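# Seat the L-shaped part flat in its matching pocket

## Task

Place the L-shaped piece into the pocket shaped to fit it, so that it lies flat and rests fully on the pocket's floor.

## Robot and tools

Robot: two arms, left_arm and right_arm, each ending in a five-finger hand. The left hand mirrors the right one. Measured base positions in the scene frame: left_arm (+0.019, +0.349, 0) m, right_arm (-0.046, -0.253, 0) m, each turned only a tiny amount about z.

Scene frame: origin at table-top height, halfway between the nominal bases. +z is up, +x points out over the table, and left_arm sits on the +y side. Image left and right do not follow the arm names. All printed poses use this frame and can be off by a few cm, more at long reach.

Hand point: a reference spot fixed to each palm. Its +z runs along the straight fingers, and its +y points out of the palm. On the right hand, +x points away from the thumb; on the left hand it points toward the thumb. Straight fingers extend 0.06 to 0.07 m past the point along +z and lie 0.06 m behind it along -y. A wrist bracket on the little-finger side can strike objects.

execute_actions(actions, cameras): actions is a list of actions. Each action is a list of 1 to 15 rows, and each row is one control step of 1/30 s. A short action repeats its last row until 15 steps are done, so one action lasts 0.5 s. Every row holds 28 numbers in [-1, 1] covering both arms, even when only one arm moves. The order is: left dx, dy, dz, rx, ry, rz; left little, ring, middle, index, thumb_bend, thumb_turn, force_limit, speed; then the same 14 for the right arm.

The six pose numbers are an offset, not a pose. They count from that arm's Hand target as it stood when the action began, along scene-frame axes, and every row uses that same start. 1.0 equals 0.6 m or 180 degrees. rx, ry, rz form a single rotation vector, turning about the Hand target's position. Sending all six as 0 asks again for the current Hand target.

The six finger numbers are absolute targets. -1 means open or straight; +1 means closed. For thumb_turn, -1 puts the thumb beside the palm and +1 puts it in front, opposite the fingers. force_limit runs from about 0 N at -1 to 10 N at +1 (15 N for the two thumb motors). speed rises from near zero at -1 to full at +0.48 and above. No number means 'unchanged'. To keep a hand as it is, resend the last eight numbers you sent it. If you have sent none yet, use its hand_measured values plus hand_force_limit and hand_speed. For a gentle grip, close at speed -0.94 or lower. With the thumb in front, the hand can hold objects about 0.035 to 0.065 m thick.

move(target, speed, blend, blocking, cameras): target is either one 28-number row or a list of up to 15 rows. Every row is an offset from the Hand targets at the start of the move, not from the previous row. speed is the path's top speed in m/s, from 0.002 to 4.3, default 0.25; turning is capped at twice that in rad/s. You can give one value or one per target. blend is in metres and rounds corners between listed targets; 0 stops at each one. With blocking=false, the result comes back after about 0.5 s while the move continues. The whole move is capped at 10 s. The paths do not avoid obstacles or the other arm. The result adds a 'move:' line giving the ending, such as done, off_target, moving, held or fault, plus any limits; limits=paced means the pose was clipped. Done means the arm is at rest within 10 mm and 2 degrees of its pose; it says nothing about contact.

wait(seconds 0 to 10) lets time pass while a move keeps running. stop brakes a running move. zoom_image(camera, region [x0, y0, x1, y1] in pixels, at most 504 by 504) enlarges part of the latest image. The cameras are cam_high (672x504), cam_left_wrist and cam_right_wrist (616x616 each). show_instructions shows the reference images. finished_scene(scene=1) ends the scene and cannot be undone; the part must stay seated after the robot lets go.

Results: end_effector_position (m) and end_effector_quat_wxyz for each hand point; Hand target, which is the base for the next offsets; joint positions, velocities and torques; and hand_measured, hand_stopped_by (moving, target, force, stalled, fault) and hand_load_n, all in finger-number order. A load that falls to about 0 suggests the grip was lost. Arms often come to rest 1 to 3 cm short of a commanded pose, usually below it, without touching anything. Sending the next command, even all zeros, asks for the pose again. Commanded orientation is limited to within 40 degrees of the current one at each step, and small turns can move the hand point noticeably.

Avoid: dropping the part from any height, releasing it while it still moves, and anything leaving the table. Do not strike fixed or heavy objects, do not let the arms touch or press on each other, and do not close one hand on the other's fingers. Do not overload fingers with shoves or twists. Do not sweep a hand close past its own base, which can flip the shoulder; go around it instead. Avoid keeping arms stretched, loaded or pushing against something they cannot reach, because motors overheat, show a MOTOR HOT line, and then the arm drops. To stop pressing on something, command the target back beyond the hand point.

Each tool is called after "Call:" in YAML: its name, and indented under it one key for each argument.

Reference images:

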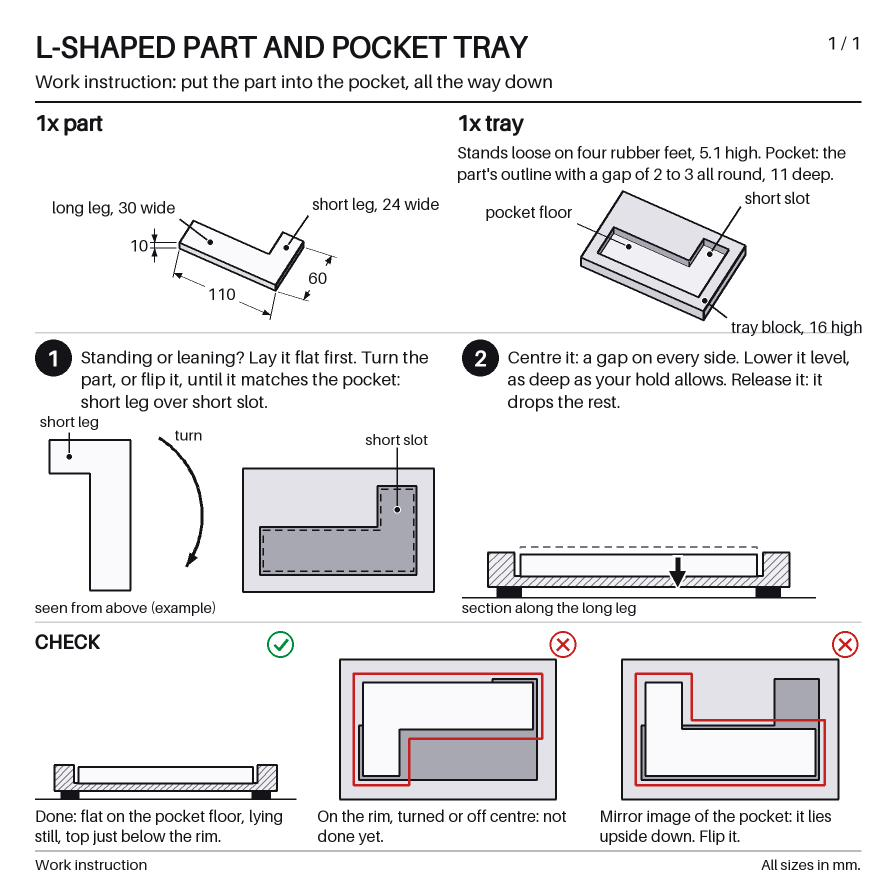

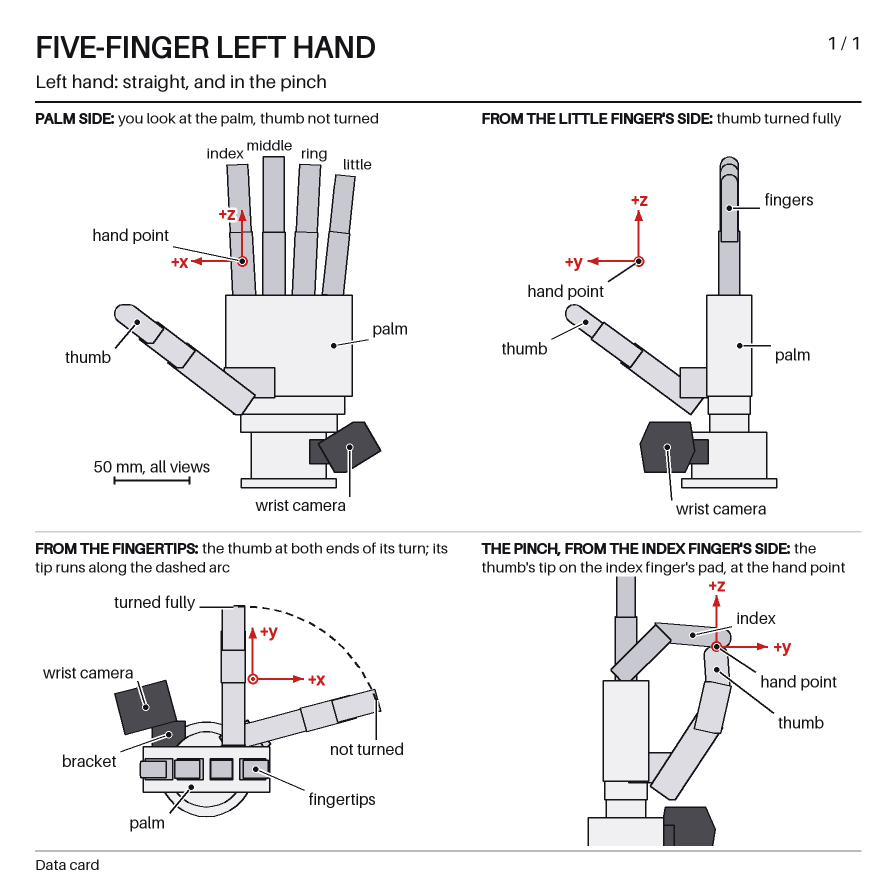

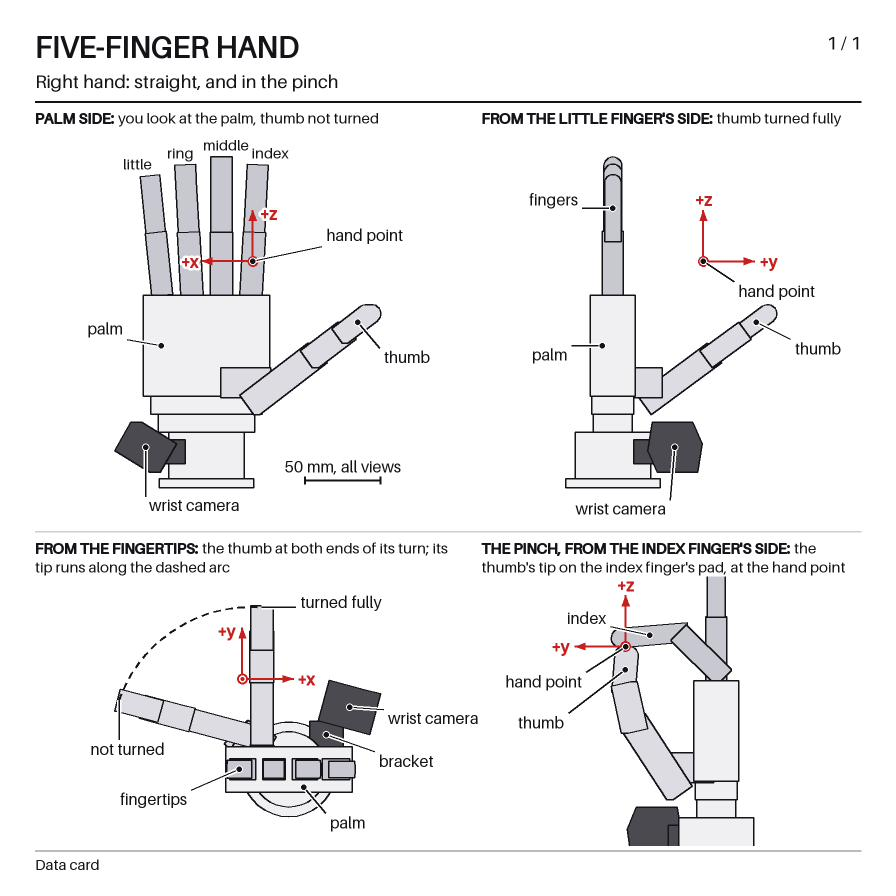

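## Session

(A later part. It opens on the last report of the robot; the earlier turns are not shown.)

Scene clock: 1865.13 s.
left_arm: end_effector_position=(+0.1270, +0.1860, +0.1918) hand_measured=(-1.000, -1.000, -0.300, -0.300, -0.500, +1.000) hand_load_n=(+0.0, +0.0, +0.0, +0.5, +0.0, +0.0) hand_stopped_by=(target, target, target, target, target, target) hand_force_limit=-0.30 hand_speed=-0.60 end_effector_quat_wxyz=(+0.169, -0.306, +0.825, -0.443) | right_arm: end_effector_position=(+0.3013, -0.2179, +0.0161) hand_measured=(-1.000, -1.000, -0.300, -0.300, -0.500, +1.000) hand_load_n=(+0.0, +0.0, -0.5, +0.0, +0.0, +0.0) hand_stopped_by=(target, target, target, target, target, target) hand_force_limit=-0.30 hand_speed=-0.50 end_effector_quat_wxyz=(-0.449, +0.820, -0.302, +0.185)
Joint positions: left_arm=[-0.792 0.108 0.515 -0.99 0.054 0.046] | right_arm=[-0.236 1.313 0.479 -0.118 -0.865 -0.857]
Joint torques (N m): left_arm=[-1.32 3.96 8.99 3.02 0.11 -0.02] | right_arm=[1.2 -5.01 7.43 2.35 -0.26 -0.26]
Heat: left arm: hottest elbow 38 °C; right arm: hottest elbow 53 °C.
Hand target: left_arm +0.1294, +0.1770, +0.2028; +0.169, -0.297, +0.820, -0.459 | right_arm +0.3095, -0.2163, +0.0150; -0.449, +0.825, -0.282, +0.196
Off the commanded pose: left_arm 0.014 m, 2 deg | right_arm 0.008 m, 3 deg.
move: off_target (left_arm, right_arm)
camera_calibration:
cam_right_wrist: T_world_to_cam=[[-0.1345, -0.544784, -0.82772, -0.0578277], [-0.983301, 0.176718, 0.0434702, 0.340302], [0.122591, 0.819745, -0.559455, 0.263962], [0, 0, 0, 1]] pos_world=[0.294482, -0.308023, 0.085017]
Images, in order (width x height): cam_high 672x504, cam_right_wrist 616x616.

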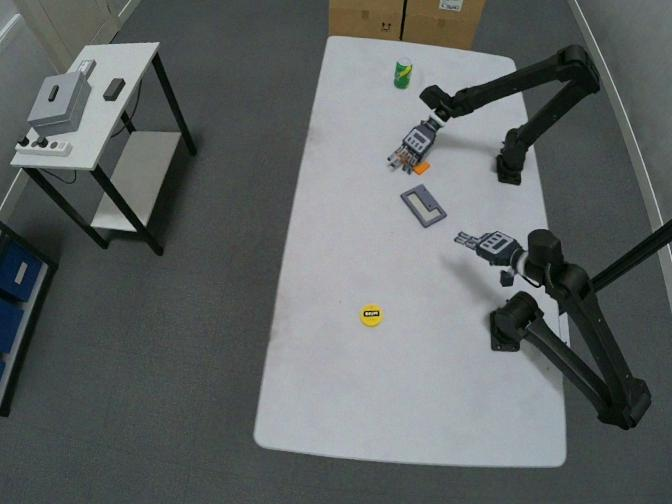

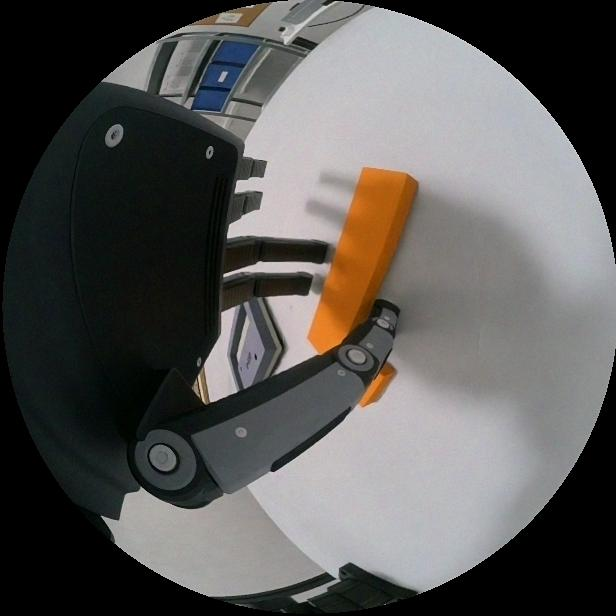

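Call:
move:
  target: [0, 0, 0.0, 0, 0, 0, -1, -1, -0.3, -0.3, -0.5, 1, -0.3, -0.6, -0.002, -0.002, -0.015, 0, 0, 0, -1, -1, -0.3, -0.3, -0.5, 1, -0.3, -0.5]
  speed: 0.05
  cameras: ["cam_right_wrist"]

Call:
zoom_image:
  camera: "cam_right_wrist"
  region: [230, 180, 460, 410]

Scene clock: 1872.67 s.
left_arm: end_effector_position=(+0.1270, +0.1860, +0.1918) hand_measured=(-1.000, -1.000, -0.300, -0.300, -0.500, +1.000) hand_load_n=(+0.0, +0.0, +0.0, +0.0, +0.0, +0.0) hand_stopped_by=(target, target, target, target, target, target) hand_force_limit=-0.30 hand_speed=-0.60 end_effector_quat_wxyz=(+0.169, -0.306, +0.825, -0.443) | right_arm: end_effector_position=(+0.3050, -0.2166, +0.0144) hand_measured=(-1.000, -1.000, -0.300, -0.300, -0.500, +1.000) hand_load_n=(-0.5, +0.0, -1.5, +0.0, +0.0, +0.0) hand_stopped_by=(target, target, target, target, target, target) hand_force_limit=-0.30 hand_speed=-0.50 end_effector_quat_wxyz=(-0.456, +0.818, -0.294, +0.190)
Joint positions: left_arm=[-0.792 0.108 0.515 -0.99 0.054 0.046] | right_arm=[-0.236 1.33 0.476 -0.081 -0.881 -0.857]
Joint torques (N m): left_arm=[-1.32 3.78 8.95 3.14 0.13 -0.02] | right_arm=[0.91 -4.72 6.68 2.21 -0.1 -0.35]
Heat: left arm: hottest elbow 37 °C; right arm: hottest elbow 52 °C.
Hand target: left_arm +0.1294, +0.1770, +0.2028; +0.169, -0.297, +0.820, -0.459 | right_arm +0.3083, -0.2175, +0.0060; -0.449, +0.825, -0.282, +0.196
Off the commanded pose: left_arm 0.014 m, 2 deg | right_arm 0.009 m, 2 deg.
move: off_target (left_arm)
camera_calibration:
cam_right_wrist: T_world_to_cam=[[-0.113243, -0.539925, -0.834061, -0.063361], [-0.985531, 0.167594, 0.0253179, 0.342777], [0.126114, 0.82486, -0.551091, 0.261442], [0, 0, 0, 1]] pos_world=[0.29767, -0.30731, 0.0825531]
Images, in order (width x height): cam_right_wrist 616x616.

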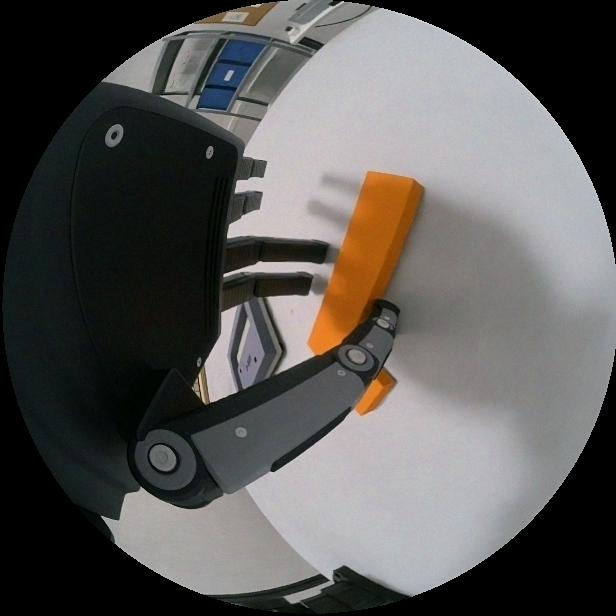

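Scaled by 2.191 from the camera's 616x616 image, which has a finer 880x880 frame.

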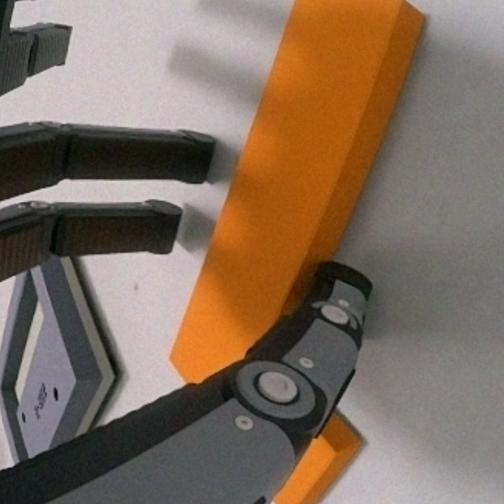

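Call:
move:
  target: [0, 0, 0.0, 0, 0, 0, -1, -1, -0.3, -0.3, -0.5, 1, -0.3, -0.6, 0, 0, 0.008, 0, 0, 0, -1, -1, 0.3, 0.3, -0.5, 1, -0.2, -0.85]
  speed: 0.05
  cameras: ["cam_right_wrist", "cam_high"]

Call:
zoom_image:
  camera: "cam_right_wrist"
  region: [230, 180, 460, 410]

Call:
zoom_image:
  camera: "cam_high"
  region: [385, 125, 465, 205]

Scene clock: 1881.60 s.
left_arm: end_effector_position=(+0.1270, +0.1860, +0.1918) hand_measured=(-1.000, -1.000, -0.300, -0.300, -0.500, +1.000) hand_load_n=(+0.0, +0.0, +0.0, +0.0, +0.0, +0.0) hand_stopped_by=(target, target, target, target, target, target) hand_force_limit=-0.30 hand_speed=-0.60 end_effector_quat_wxyz=(+0.169, -0.306, +0.825, -0.443) | right_arm: end_effector_position=(+0.3056, -0.2115, +0.0158) hand_measured=(-1.000, -1.000, +0.016, +0.044, -0.502, +1.000) hand_load_n=(+0.0, +0.0, +3.5, +6.5, +6.0, -3.0) hand_stopped_by=(target, target, force, force, target, target) hand_force_limit=-0.20 hand_speed=-0.85 end_effector_quat_wxyz=(-0.460, +0.820, -0.283, +0.190)
Joint positions: left_arm=[-0.792 0.108 0.515 -0.99 0.054 0.046] | right_arm=[-0.224 1.33 0.476 -0.075 -0.89 -0.863]
Joint torques (N m): left_arm=[-1.38 3.9 8.99 3.18 0.1 -0.04] | right_arm=[1.03 -6.24 7.12 1.13 0.04 -0.26]
Heat: left arm: hottest elbow 37 °C; right arm: hottest elbow 51 °C.
Hand target: left_arm +0.1294, +0.1770, +0.2028; +0.169, -0.297, +0.820, -0.459 | right_arm +0.3083, -0.2175, +0.0108; -0.449, +0.825, -0.282, +0.196
Off the commanded pose: left_arm 0.014 m, 2 deg | right_arm 0.008 m, 2 deg.
move: off_target (left_arm)
camera_calibration:
cam_right_wrist: T_world_to_cam=[[-0.0920544, -0.540511, -0.836286, -0.0659557], [-0.989054, 0.146893, 0.01393, 0.339353], [0.115315, 0.828414, -0.548117, 0.261915], [0, 0, 0, 1]] pos_world=[0.299365, -0.302473, 0.0836751]
Images, in order (width x height): cam_high 672x504, cam_right_wrist 616x616.

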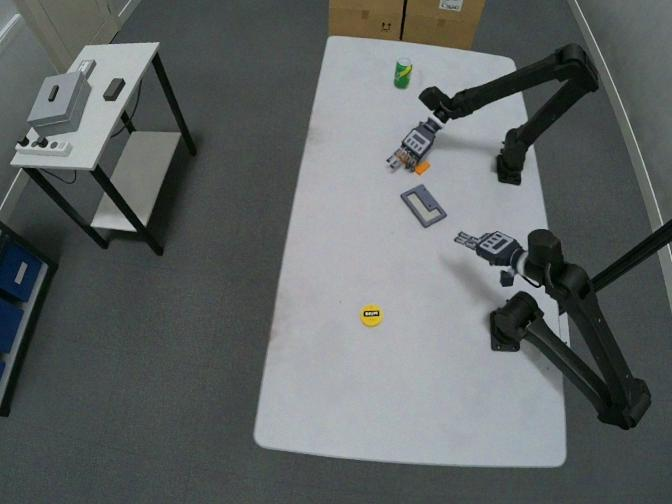

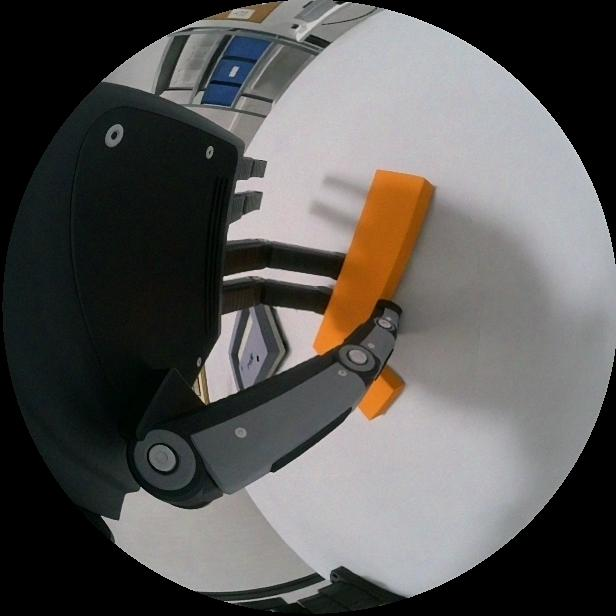

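Scaled by 2.191 from the camera's 616x616 image, which has a finer 880x880 frame.

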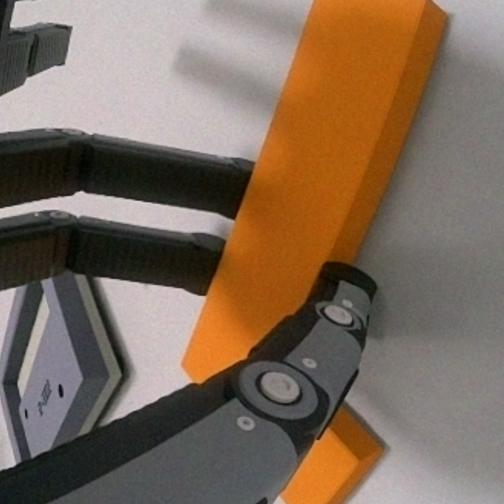

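Scaled by 6.300 from the camera's 672x504 image, which has a finer 960x720 frame.

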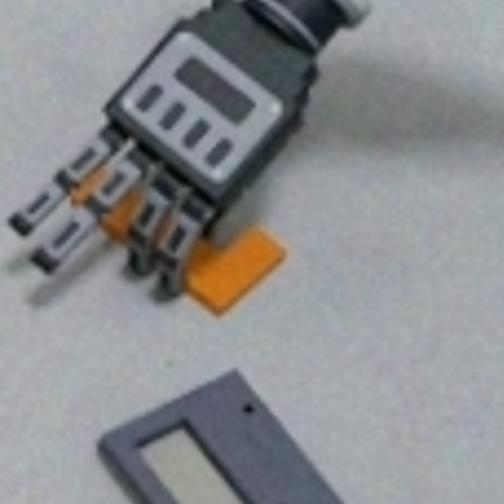

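Call:
move:
  target: [0, 0, 0.0, 0, 0, 0, -1, -1, -0.3, -0.3, -0.5, 1, -0.3, -0.6, 0.01, 0.0, 0.16, 0, 0, 0, -1, -1, 0.3, 0.3, -0.5, 1, -0.2, -0.85]
  speed: 0.08
  cameras: ["cam_right_wrist", "cam_high"]

Call:
zoom_image:
  camera: "cam_right_wrist"
  region: [230, 150, 490, 410]

Scene clock: 1935.57 s.
left_arm: end_effector_position=(+0.1270, +0.1860, +0.1918) hand_measured=(-1.000, -1.000, -0.300, -0.300, -0.500, +1.000) hand_load_n=(+0.0, +0.0, +0.0, +0.0, +0.0, +0.0) hand_stopped_by=(target, target, target, target, target, target) hand_force_limit=-0.30 hand_speed=-0.60 end_effector_quat_wxyz=(+0.169, -0.306, +0.825, -0.443) | right_arm: end_effector_position=(+0.2916, -0.2115, +0.0788) hand_measured=(-1.000, -1.000, +0.016, +0.044, -0.502, +1.000) hand_load_n=(+0.0, +0.0, +2.5, +5.5, +7.5, -3.0) hand_stopped_by=(target, target, force, force, target, target) hand_force_limit=-0.20 hand_speed=-0.85 end_effector_quat_wxyz=(-0.447, +0.824, -0.306, +0.164)
Joint positions: left_arm=[-0.792 0.108 0.515 -0.99 0.054 0.046] | right_arm=[-0.224 1.141 0.572 -0.429 -0.864 -0.863]
Joint torques (N m): left_arm=[-1.14 4.07 8.96 3.06 0.11 -0.03] | right_arm=[0.73 -6.83 13.2 0.9 -0.32 -0.15]
Heat: left arm: hottest elbow 37 °C; right arm: hottest elbow 48 °C.
Hand target: left_arm +0.1294, +0.1770, +0.2028; +0.169, -0.297, +0.820, -0.459 | right_arm +0.3143, -0.2175, +0.1068; -0.449, +0.825, -0.282, +0.196
Off the commanded pose: left_arm 0.014 m, 2 deg | right_arm 0.037 m, 5 deg.
move: off_target (left_arm, right_arm)
camera_calibration:
cam_right_wrist: T_world_to_cam=[[-0.160198, -0.54035, -0.82605, 0.00447896], [-0.983175, 0.161758, 0.0848583, 0.32046], [0.0877669, 0.825746, -0.557172, 0.306248], [0, 0, 0, 1]] pos_world=[0.288907, -0.3023, 0.147139]
Images, in order (width x height): cam_high 672x504, cam_right_wrist 616x616.

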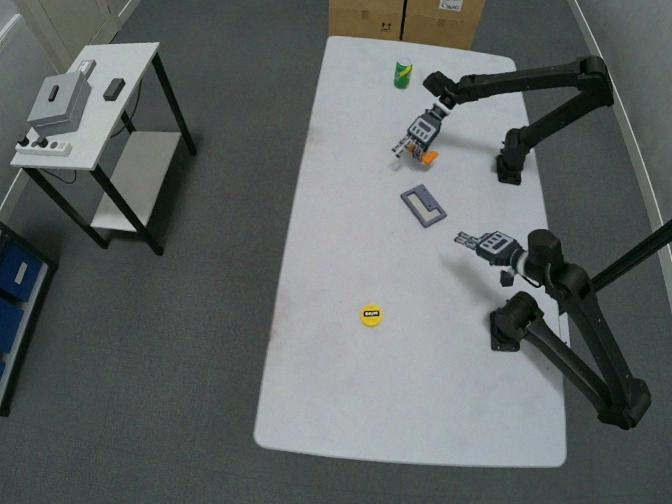

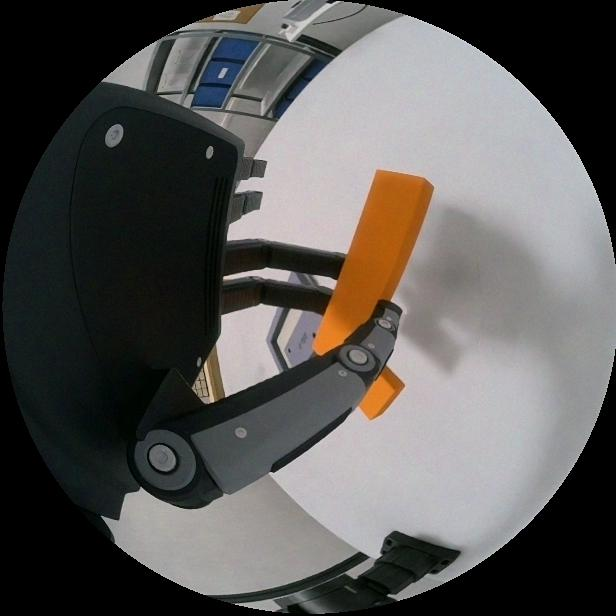

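Scaled by 1.938 from the camera's 616x616 image, which has a finer 880x880 frame.

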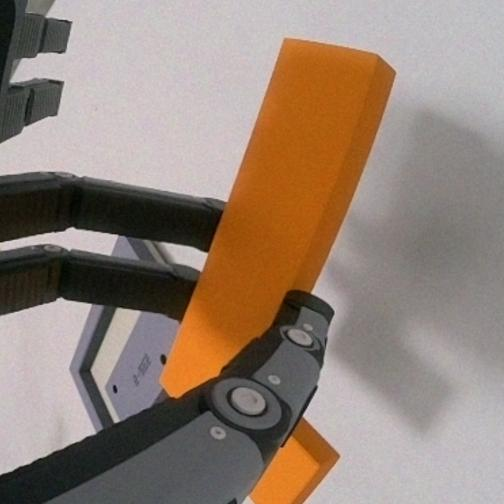

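Call:
move:
  target: [0, 0, 0.0, 0, 0, 0, -1, -1, -0.3, -0.3, -0.5, 1, -0.3, -0.6, -0.0235, 0.335, 0.02, -0.0051, -0.0222, -0.0728, -1, -1, 0.3, 0.3, -0.5, 1, -0.2, -0.85]
  speed: 0.12
  cameras: ["cam_right_wrist", "cam_high"]

Call:
zoom_image:
  camera: "cam_high"
  region: [395, 165, 460, 230]

Call:
zoom_image:
  camera: "cam_right_wrist"
  region: [230, 150, 490, 410]

Scene clock: 1956.63 s.
left_arm: end_effector_position=(+0.1270, +0.1860, +0.1918) hand_measured=(-1.000, -1.000, -0.300, -0.300, -0.500, +1.000) hand_load_n=(+0.0, +0.0, +0.0, +0.0, +0.0, +0.0) hand_stopped_by=(target, target, target, target, target, target) hand_force_limit=-0.30 hand_speed=-0.60 end_effector_quat_wxyz=(+0.169, -0.306, +0.825, -0.443) | right_arm: end_effector_position=(+0.2859, -0.0338, +0.0951) hand_measured=(-1.000, -1.000, +0.016, +0.044, -0.502, +1.000) hand_load_n=(+0.0, +0.0, +2.5, +5.5, +7.5, -2.5) hand_stopped_by=(target, target, force, force, target, target) hand_force_limit=-0.20 hand_speed=-0.85 end_effector_quat_wxyz=(-0.399, +0.797, -0.368, +0.266)
Joint positions: left_arm=[-0.792 0.108 0.515 -0.99 0.054 0.046] | right_arm=[0.571 1.006 0.477 -0.041 -0.023 -0.171]
Joint torques (N m): left_arm=[-1.55 4.01 8.98 3.12 0.09 0] | right_arm=[1.67 -4.07 12.26 3.29 0.12 0.12]
Heat: left arm: hottest elbow 37 °C; right arm: hottest elbow 50 °C.
Hand target: left_arm +0.1294, +0.1770, +0.2028; +0.169, -0.297, +0.820, -0.459 | right_arm +0.3002, -0.0165, +0.1188; -0.427, +0.783, -0.357, +0.277
Off the commanded pose: left_arm 0.014 m, 2 deg | right_arm 0.033 m, 4 deg.
move: off_target (left_arm, right_arm)
camera_calibration:
cam_right_wrist: T_world_to_cam=[[-0.211895, -0.577247, -0.788598, 0.123117], [-0.923465, 0.382367, -0.0317554, 0.286171], [0.319864, 0.721513, -0.614089, 0.104648], [0, 0, 0, 1]] pos_world=[0.256883, -0.113859, 0.17044]
Images, in order (width x height): cam_high 672x504, cam_right_wrist 616x616.

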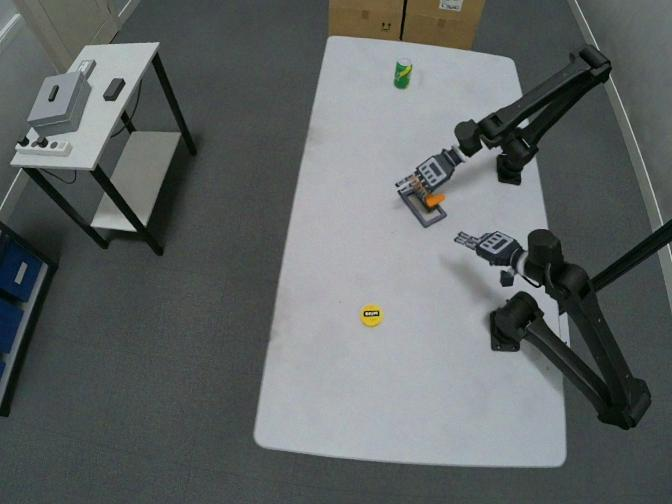

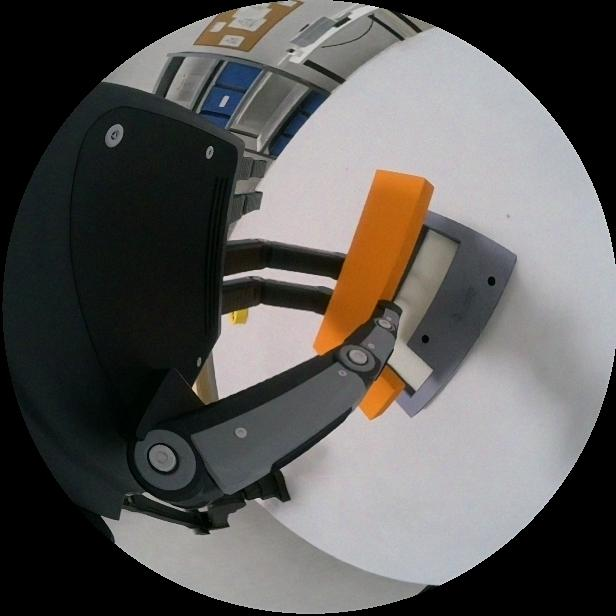

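Scaled by 7.754 from the camera's 672x504 image, which has a finer 960x720 frame.

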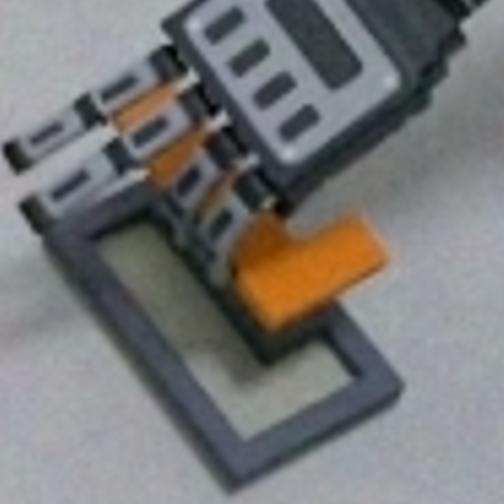

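Scaled by 1.938 from the camera's 616x616 image, which has a finer 880x880 frame.

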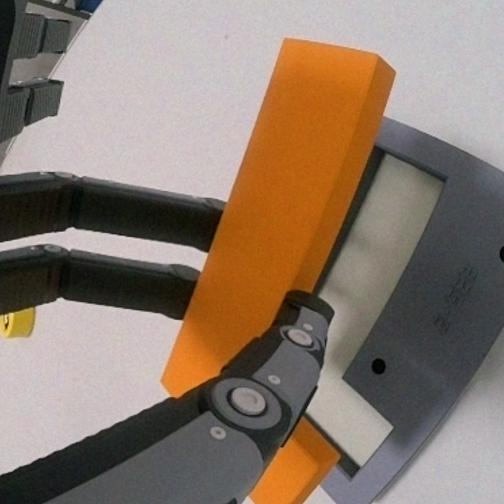

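Call:
move:
  target: [0, 0, 0.0, 0, 0, 0, -1, -1, -0.3, -0.3, -0.5, 1, -0.3, -0.6, -0.0057, 0.0355, -0.055, 0.0289, 0.0015, 0.0217, -1, -1, 0.3, 0.3, -0.5, 1, -0.2, -0.85]
  speed: 0.08
  cameras: ["cam_right_wrist", "cam_high"]

Call:
zoom_image:
  camera: "cam_high"
  region: [395, 165, 460, 230]

Call:
zoom_image:
  camera: "cam_right_wrist"
  region: [290, 150, 550, 430]

Scene clock: 1979.80 s.
left_arm: end_effector_position=(+0.1270, +0.1860, +0.1918) hand_measured=(-1.000, -1.000, -0.300, -0.300, -0.500, +1.000) hand_load_n=(+0.0, +0.0, +0.0, +0.0, +0.0, +0.0) hand_stopped_by=(target, target, target, target, target, target) hand_force_limit=-0.30 hand_speed=-0.60 end_effector_quat_wxyz=(+0.169, -0.306, +0.825, -0.443) | right_arm: end_effector_position=(+0.2912, -0.0066, +0.0746) hand_measured=(-1.000, -1.000, +0.016, +0.044, -0.502, +1.000) hand_load_n=(+0.0, +0.0, +2.5, +5.5, +7.5, -2.5) hand_stopped_by=(target, target, force, force, target, target) hand_force_limit=-0.20 hand_speed=-0.85 end_effector_quat_wxyz=(-0.451, +0.784, -0.352, +0.241)
Joint positions: left_arm=[-0.792 0.108 0.515 -0.99 0.054 0.046] | right_arm=[0.571 1.126 0.433 0.192 -0.12 -0.135]
Joint torques (N m): left_arm=[-1.2 3.84 8.95 3.06 0.11 0] | right_arm=[1.14 -4.54 9.43 3.34 -0.08 0.11]
Heat: left arm: hottest elbow 37 °C; right arm: hottest elbow 52 °C.
Hand target: left_arm +0.1294, +0.1770, +0.2028; +0.169, -0.297, +0.820, -0.459 | right_arm +0.2968, +0.0048, +0.0858; -0.470, +0.776, -0.343, +0.244
Off the commanded pose: left_arm 0.014 m, 2 deg | right_arm 0.017 m, 3 deg.
move: off_target (left_arm, right_arm)
camera_calibration:
cam_right_wrist: T_world_to_cam=[[-0.16298, -0.504708, -0.847766, 0.11446], [-0.945865, 0.324363, -0.0112671, 0.284578], [0.280671, 0.800036, -0.53025, 0.0763482], [0, 0, 0, 1]] pos_world=[0.266399, -0.0956189, 0.140726]
Images, in order (width x height): cam_high 672x504, cam_right_wrist 616x616.

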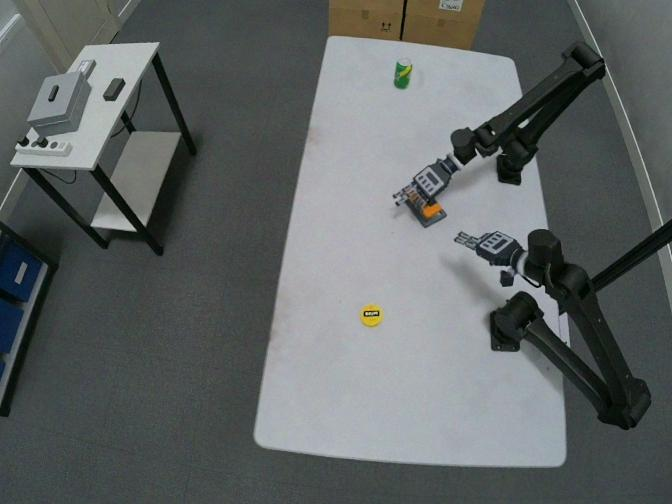

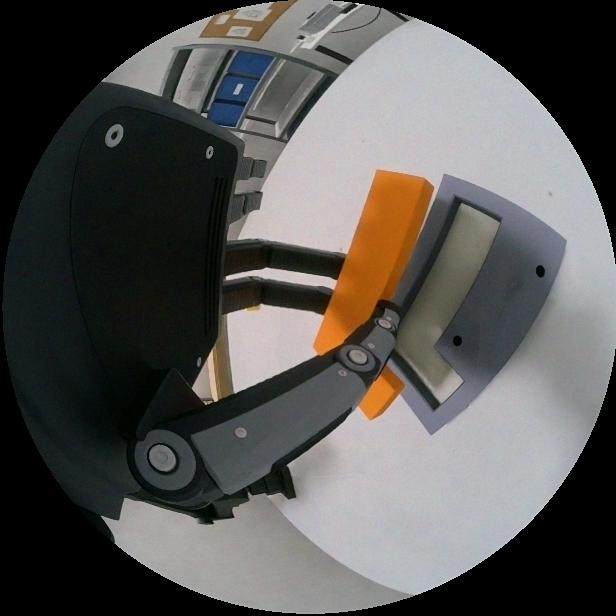

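Scaled by 7.754 from the camera's 672x504 image, which has a finer 960x720 frame.

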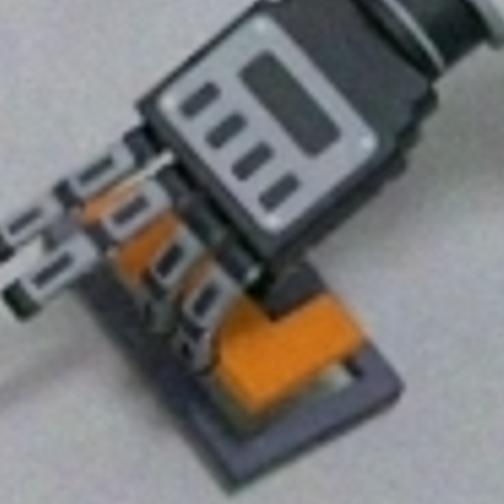

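Scaled by 1.800 from the camera's 616x616 image, which has a finer 880x880 frame.

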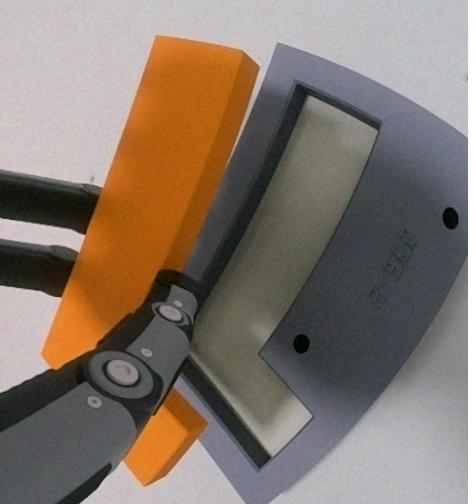

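Call:
zoom_image:
  camera: "cam_high"
  region: [415, 195, 450, 230]

Call:
zoom_image:
  camera: "cam_right_wrist"
  region: [350, 160, 580, 440]

Scaled by 14.400 from the camera's 672x504 image, which has a finer 960x720 frame.

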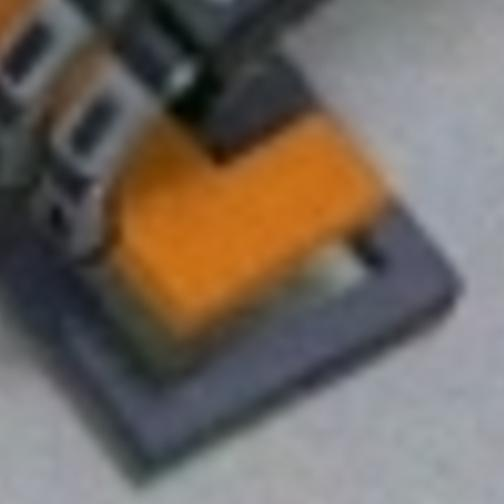

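Scaled by 1.800 from the camera's 616x616 image, which has a finer 880x880 frame.

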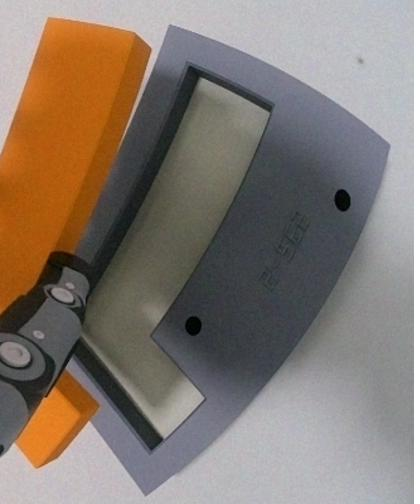

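Call:
move:
  target: [0, 0, 0.0, 0, 0, 0, -1, -1, -0.3, -0.3, -0.5, 1, -0.3, -0.6, -0.02, -0.043, -0.025, -0.0045, 0.013, -0.02, -1, -1, 0.3, 0.3, -0.5, 1, -0.2, -0.85]
  speed: 0.06
  cameras: ["cam_right_wrist", "cam_high"]

Call:
zoom_image:
  camera: "cam_high"
  region: [395, 175, 450, 230]

Call:
zoom_image:
  camera: "cam_right_wrist"
  region: [350, 160, 580, 440]

Scene clock: 2060.23 s.
left_arm: end_effector_position=(+0.1270, +0.1860, +0.1918) hand_measured=(-1.000, -1.000, -0.300, -0.300, -0.500, +1.000) hand_load_n=(+0.0, +0.0, +0.0, +0.0, +0.0, -0.5) hand_stopped_by=(target, target, target, target, target, target) hand_force_limit=-0.30 hand_speed=-0.60 end_effector_quat_wxyz=(+0.169, -0.306, +0.825, -0.443) | right_arm: end_effector_position=(+0.2744, -0.0190, +0.0557) hand_measured=(-1.000, -1.000, +0.016, +0.044, -0.502, +1.000) hand_load_n=(+0.0, +0.0, +2.5, +5.0, +7.5, -2.5) hand_stopped_by=(target, target, force, force, target, target) hand_force_limit=-0.20 hand_speed=-0.85 end_effector_quat_wxyz=(-0.437, +0.786, -0.369, +0.235)
Joint positions: left_arm=[-0.792 0.108 0.515 -0.99 0.054 0.046] | right_arm=[0.571 1.109 0.381 0.192 -0.1 -0.113]
Joint torques (N m): left_arm=[-1.14 4.01 9.03 3.03 0.11 -0.04] | right_arm=[-0.38 -6.59 9.07 2.06 0.09 0.1]
Heat: left arm: hottest elbow 37 °C; right arm: hottest elbow 49 °C.
Hand target: left_arm +0.1294, +0.1770, +0.2028; +0.169, -0.297, +0.820, -0.459 | right_arm +0.2848, -0.0210, +0.0708; -0.450, +0.772, -0.375, +0.245
Off the commanded pose: left_arm 0.014 m, 2 deg | right_arm 0.018 m, 3 deg.
move: off_target (left_arm, right_arm)
camera_calibration:
cam_right_wrist: T_world_to_cam=[[-0.208259, -0.509062, -0.835155, 0.10107], [-0.93629, 0.350672, 0.0197293, 0.268764], [0.282822, 0.786056, -0.549661, 0.081246], [0, 0, 0, 1]] pos_world=[0.249712, -0.106661, 0.123764]
Images, in order (width x height): cam_high 672x504, cam_right_wrist 616x616.

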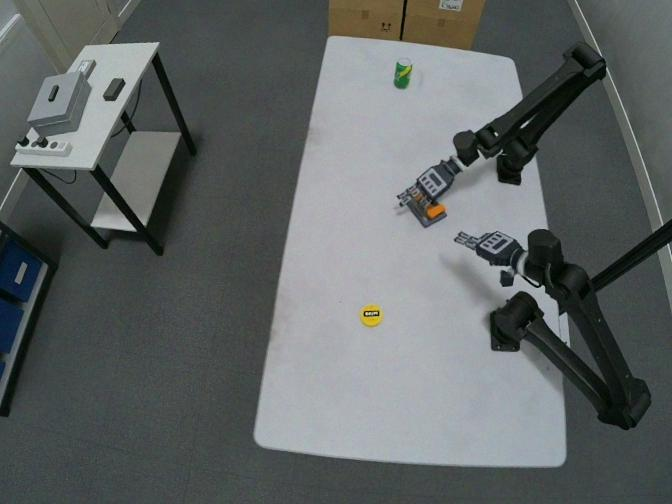

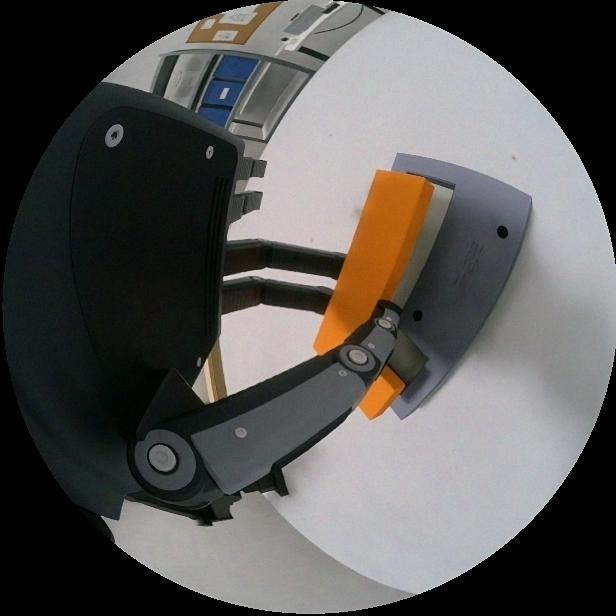

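Scaled by 9.164 from the camera's 672x504 image, which has a finer 960x720 frame.

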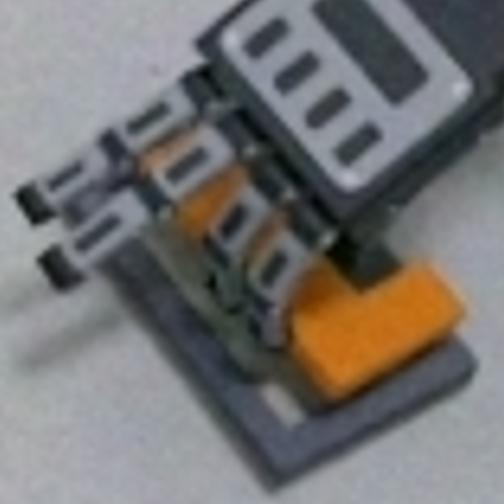

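Scaled by 1.800 from the camera's 616x616 image, which has a finer 880x880 frame.

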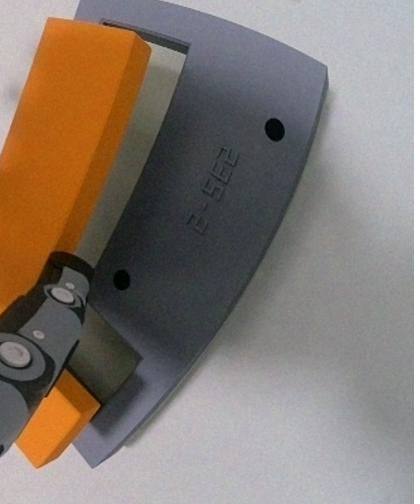

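Call:
move:
  target: [0, 0, 0.0, 0, 0, 0, -1, -1, -0.3, -0.3, -0.5, 1, -0.3, -0.6, 0.015, -0.008, -0.022, 0, 0.0, -0.012, -1, -1, 0.3, 0.3, -0.5, 1, -0.2, -0.85]
  speed: 0.05
  cameras: ["cam_right_wrist", "cam_high"]

Call:
zoom_image:
  camera: "cam_high"
  region: [395, 175, 450, 230]

Call:
zoom_image:
  camera: "cam_right_wrist"
  region: [350, 160, 580, 440]

Scene clock: 2073.10 s.
left_arm: end_effector_position=(+0.1270, +0.1860, +0.1918) hand_measured=(-1.000, -1.000, -0.300, -0.300, -0.500, +1.000) hand_load_n=(+0.0, +0.0, +0.0, +0.0, +0.0, +0.0) hand_stopped_by=(target, target, target, target, target, target) hand_force_limit=-0.30 hand_speed=-0.60 end_effector_quat_wxyz=(+0.169, -0.306, +0.825, -0.443) | right_arm: end_effector_position=(+0.2790, -0.0251, +0.0471) hand_measured=(-1.000, -1.000, +0.016, +0.044, -0.502, +1.000) hand_load_n=(+0.0, +0.0, +2.5, +5.5, +7.5, -2.5) hand_stopped_by=(target, target, force, force, target, target) hand_force_limit=-0.20 hand_speed=-0.85 end_effector_quat_wxyz=(-0.431, +0.780, -0.384, +0.242)
Joint positions: left_arm=[-0.792 0.108 0.515 -0.99 0.054 0.046] | right_arm=[0.56 1.137 0.37 0.227 -0.078 -0.101]
Joint torques (N m): left_arm=[-1.49 3.72 8.96 3.04 0.11 -0.03] | right_arm=[-0.73 -5.01 8.8 3.37 0.1 0.1]
Heat: left arm: hottest elbow 37 °C; right arm: hottest elbow 49 °C.
Hand target: left_arm +0.1294, +0.1770, +0.2028; +0.169, -0.297, +0.820, -0.459 | right_arm +0.2938, -0.0258, +0.0576; -0.445, +0.765, -0.390, +0.253
Off the commanded pose: left_arm 0.014 m, 2 deg | right_arm 0.018 m, 3 deg.
move: off_target (left_arm, right_arm)
camera_calibration:
cam_right_wrist: T_world_to_cam=[[-0.228956, -0.503363, -0.83319, 0.0974374], [-0.923196, 0.383706, 0.0218775, 0.272434], [0.308688, 0.774206, -0.552555, 0.0726364], [0, 0, 0, 1]] pos_world=[0.251397, -0.111724, 0.115359]
Images, in order (width x height): cam_high 672x504, cam_right_wrist 616x616.

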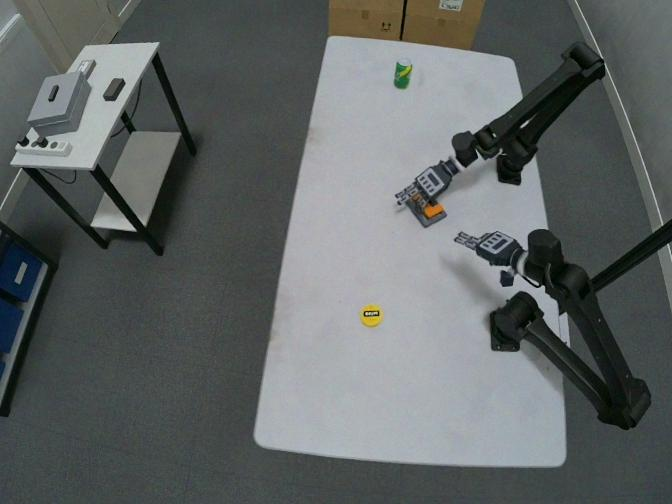

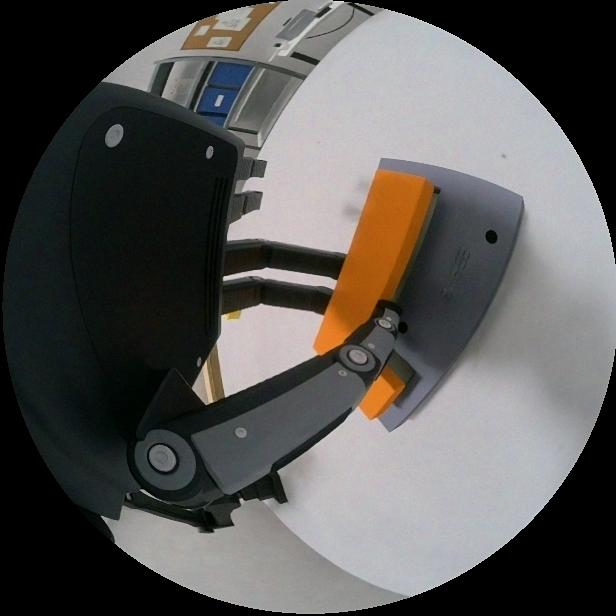

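Scaled by 9.164 from the camera's 672x504 image, which has a finer 960x720 frame.

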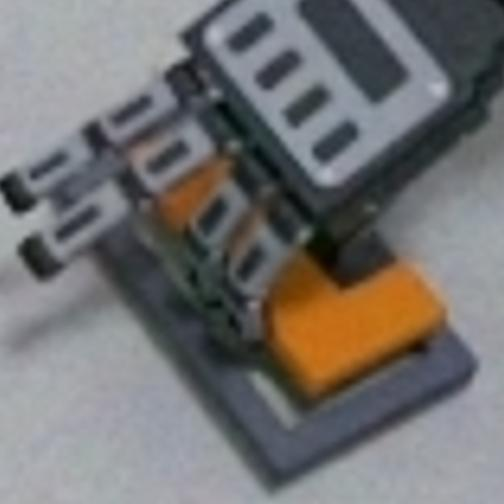

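Scaled by 1.800 from the camera's 616x616 image, which has a finer 880x880 frame.

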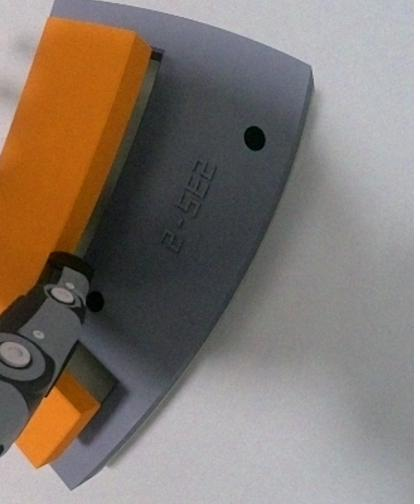

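Call:
move:
  target: [0, 0, 0.0, 0, 0, 0, -1, -1, -0.3, -0.3, -0.5, 1, -0.3, -0.6, 0.006, 0.011, -0.01, 0, 0.0, 0, -1, -1, 0.3, 0.3, -0.5, 1, -0.2, -0.85]
  speed: 0.05
  cameras: ["cam_right_wrist", "cam_high"]

Call:
zoom_image:
  camera: "cam_high"
  region: [415, 185, 455, 230]

Call:
zoom_image:
  camera: "cam_right_wrist"
  region: [350, 150, 530, 430]

Scene clock: 2106.07 s.
left_arm: end_effector_position=(+0.1270, +0.1860, +0.1918) hand_measured=(-1.000, -1.000, -0.300, -0.300, -0.500, +1.000) hand_load_n=(+0.0, +0.0, +0.0, +0.0, +0.0, +0.0) hand_stopped_by=(target, target, target, target, target, target) hand_force_limit=-0.30 hand_speed=-0.60 end_effector_quat_wxyz=(+0.169, -0.306, +0.825, -0.443) | right_arm: end_effector_position=(+0.2831, -0.0250, +0.0383) hand_measured=(-1.000, -1.000, +0.016, +0.044, -0.502, +1.000) hand_load_n=(+0.0, +0.0, +2.5, +5.5, +7.5, -2.5) hand_stopped_by=(target, target, force, force, target, target) hand_force_limit=-0.20 hand_speed=-0.85 end_effector_quat_wxyz=(-0.427, +0.779, -0.390, +0.243)
Joint positions: left_arm=[-0.792 0.108 0.515 -0.99 0.054 0.046] | right_arm=[0.56 1.178 0.37 0.263 -0.066 -0.093]
Joint torques (N m): left_arm=[-1.08 4.13 8.96 3.14 0.1 -0.01] | right_arm=[0.56 -4.78 9.11 3.33 0.09 0.11]
Heat: left arm: hottest elbow 37 °C; right arm: hottest elbow 48 °C.
Hand target: left_arm +0.1294, +0.1770, +0.2028; +0.169, -0.297, +0.820, -0.459 | right_arm +0.2974, -0.0192, +0.0516; -0.445, +0.765, -0.390, +0.253
Off the commanded pose: left_arm 0.014 m, 2 deg | right_arm 0.020 m, 3 deg.
move: off_target (left_arm, right_arm)
camera_calibration:
cam_right_wrist: T_world_to_cam=[[-0.241195, -0.502568, -0.830211, 0.0945219], [-0.917415, 0.397071, 0.0261623, 0.274821], [0.316505, 0.767958, -0.556835, 0.0642326], [0, 0, 0, 1]] pos_world=[0.254593, -0.110948, 0.10705]
Images, in order (width x height): cam_high 672x504, cam_right_wrist 616x616.

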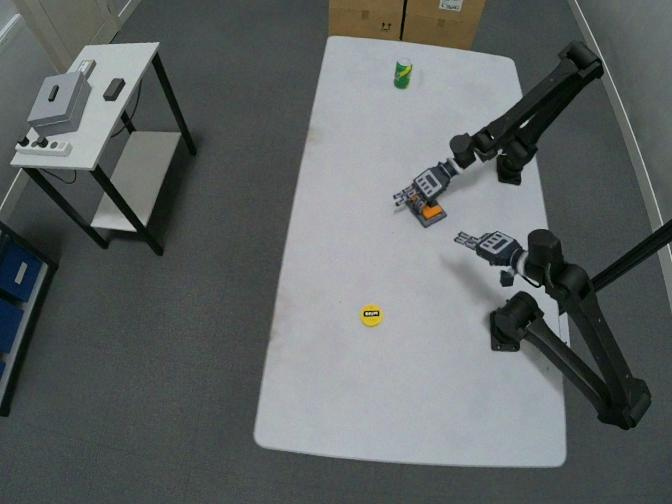

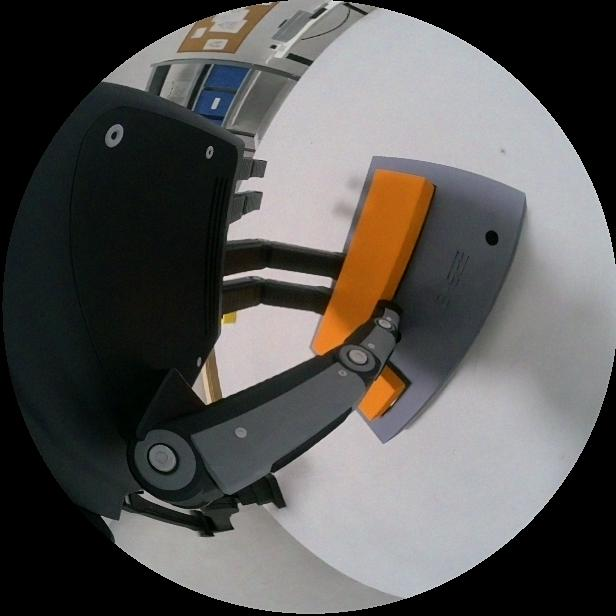

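Scaled by 11.200 from the camera's 672x504 image, which has a finer 960x720 frame.

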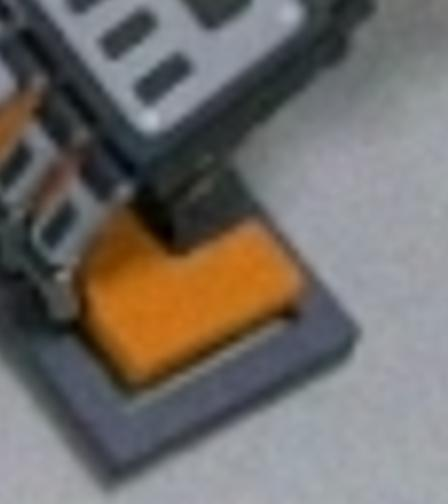

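Scaled by 1.800 from the camera's 616x616 image, which has a finer 880x880 frame.

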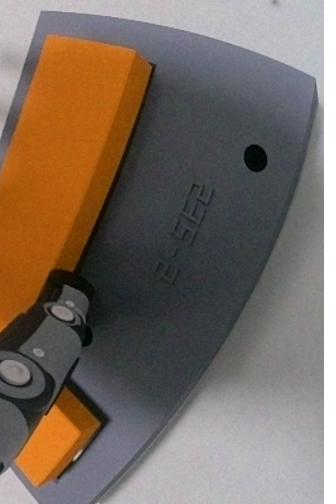

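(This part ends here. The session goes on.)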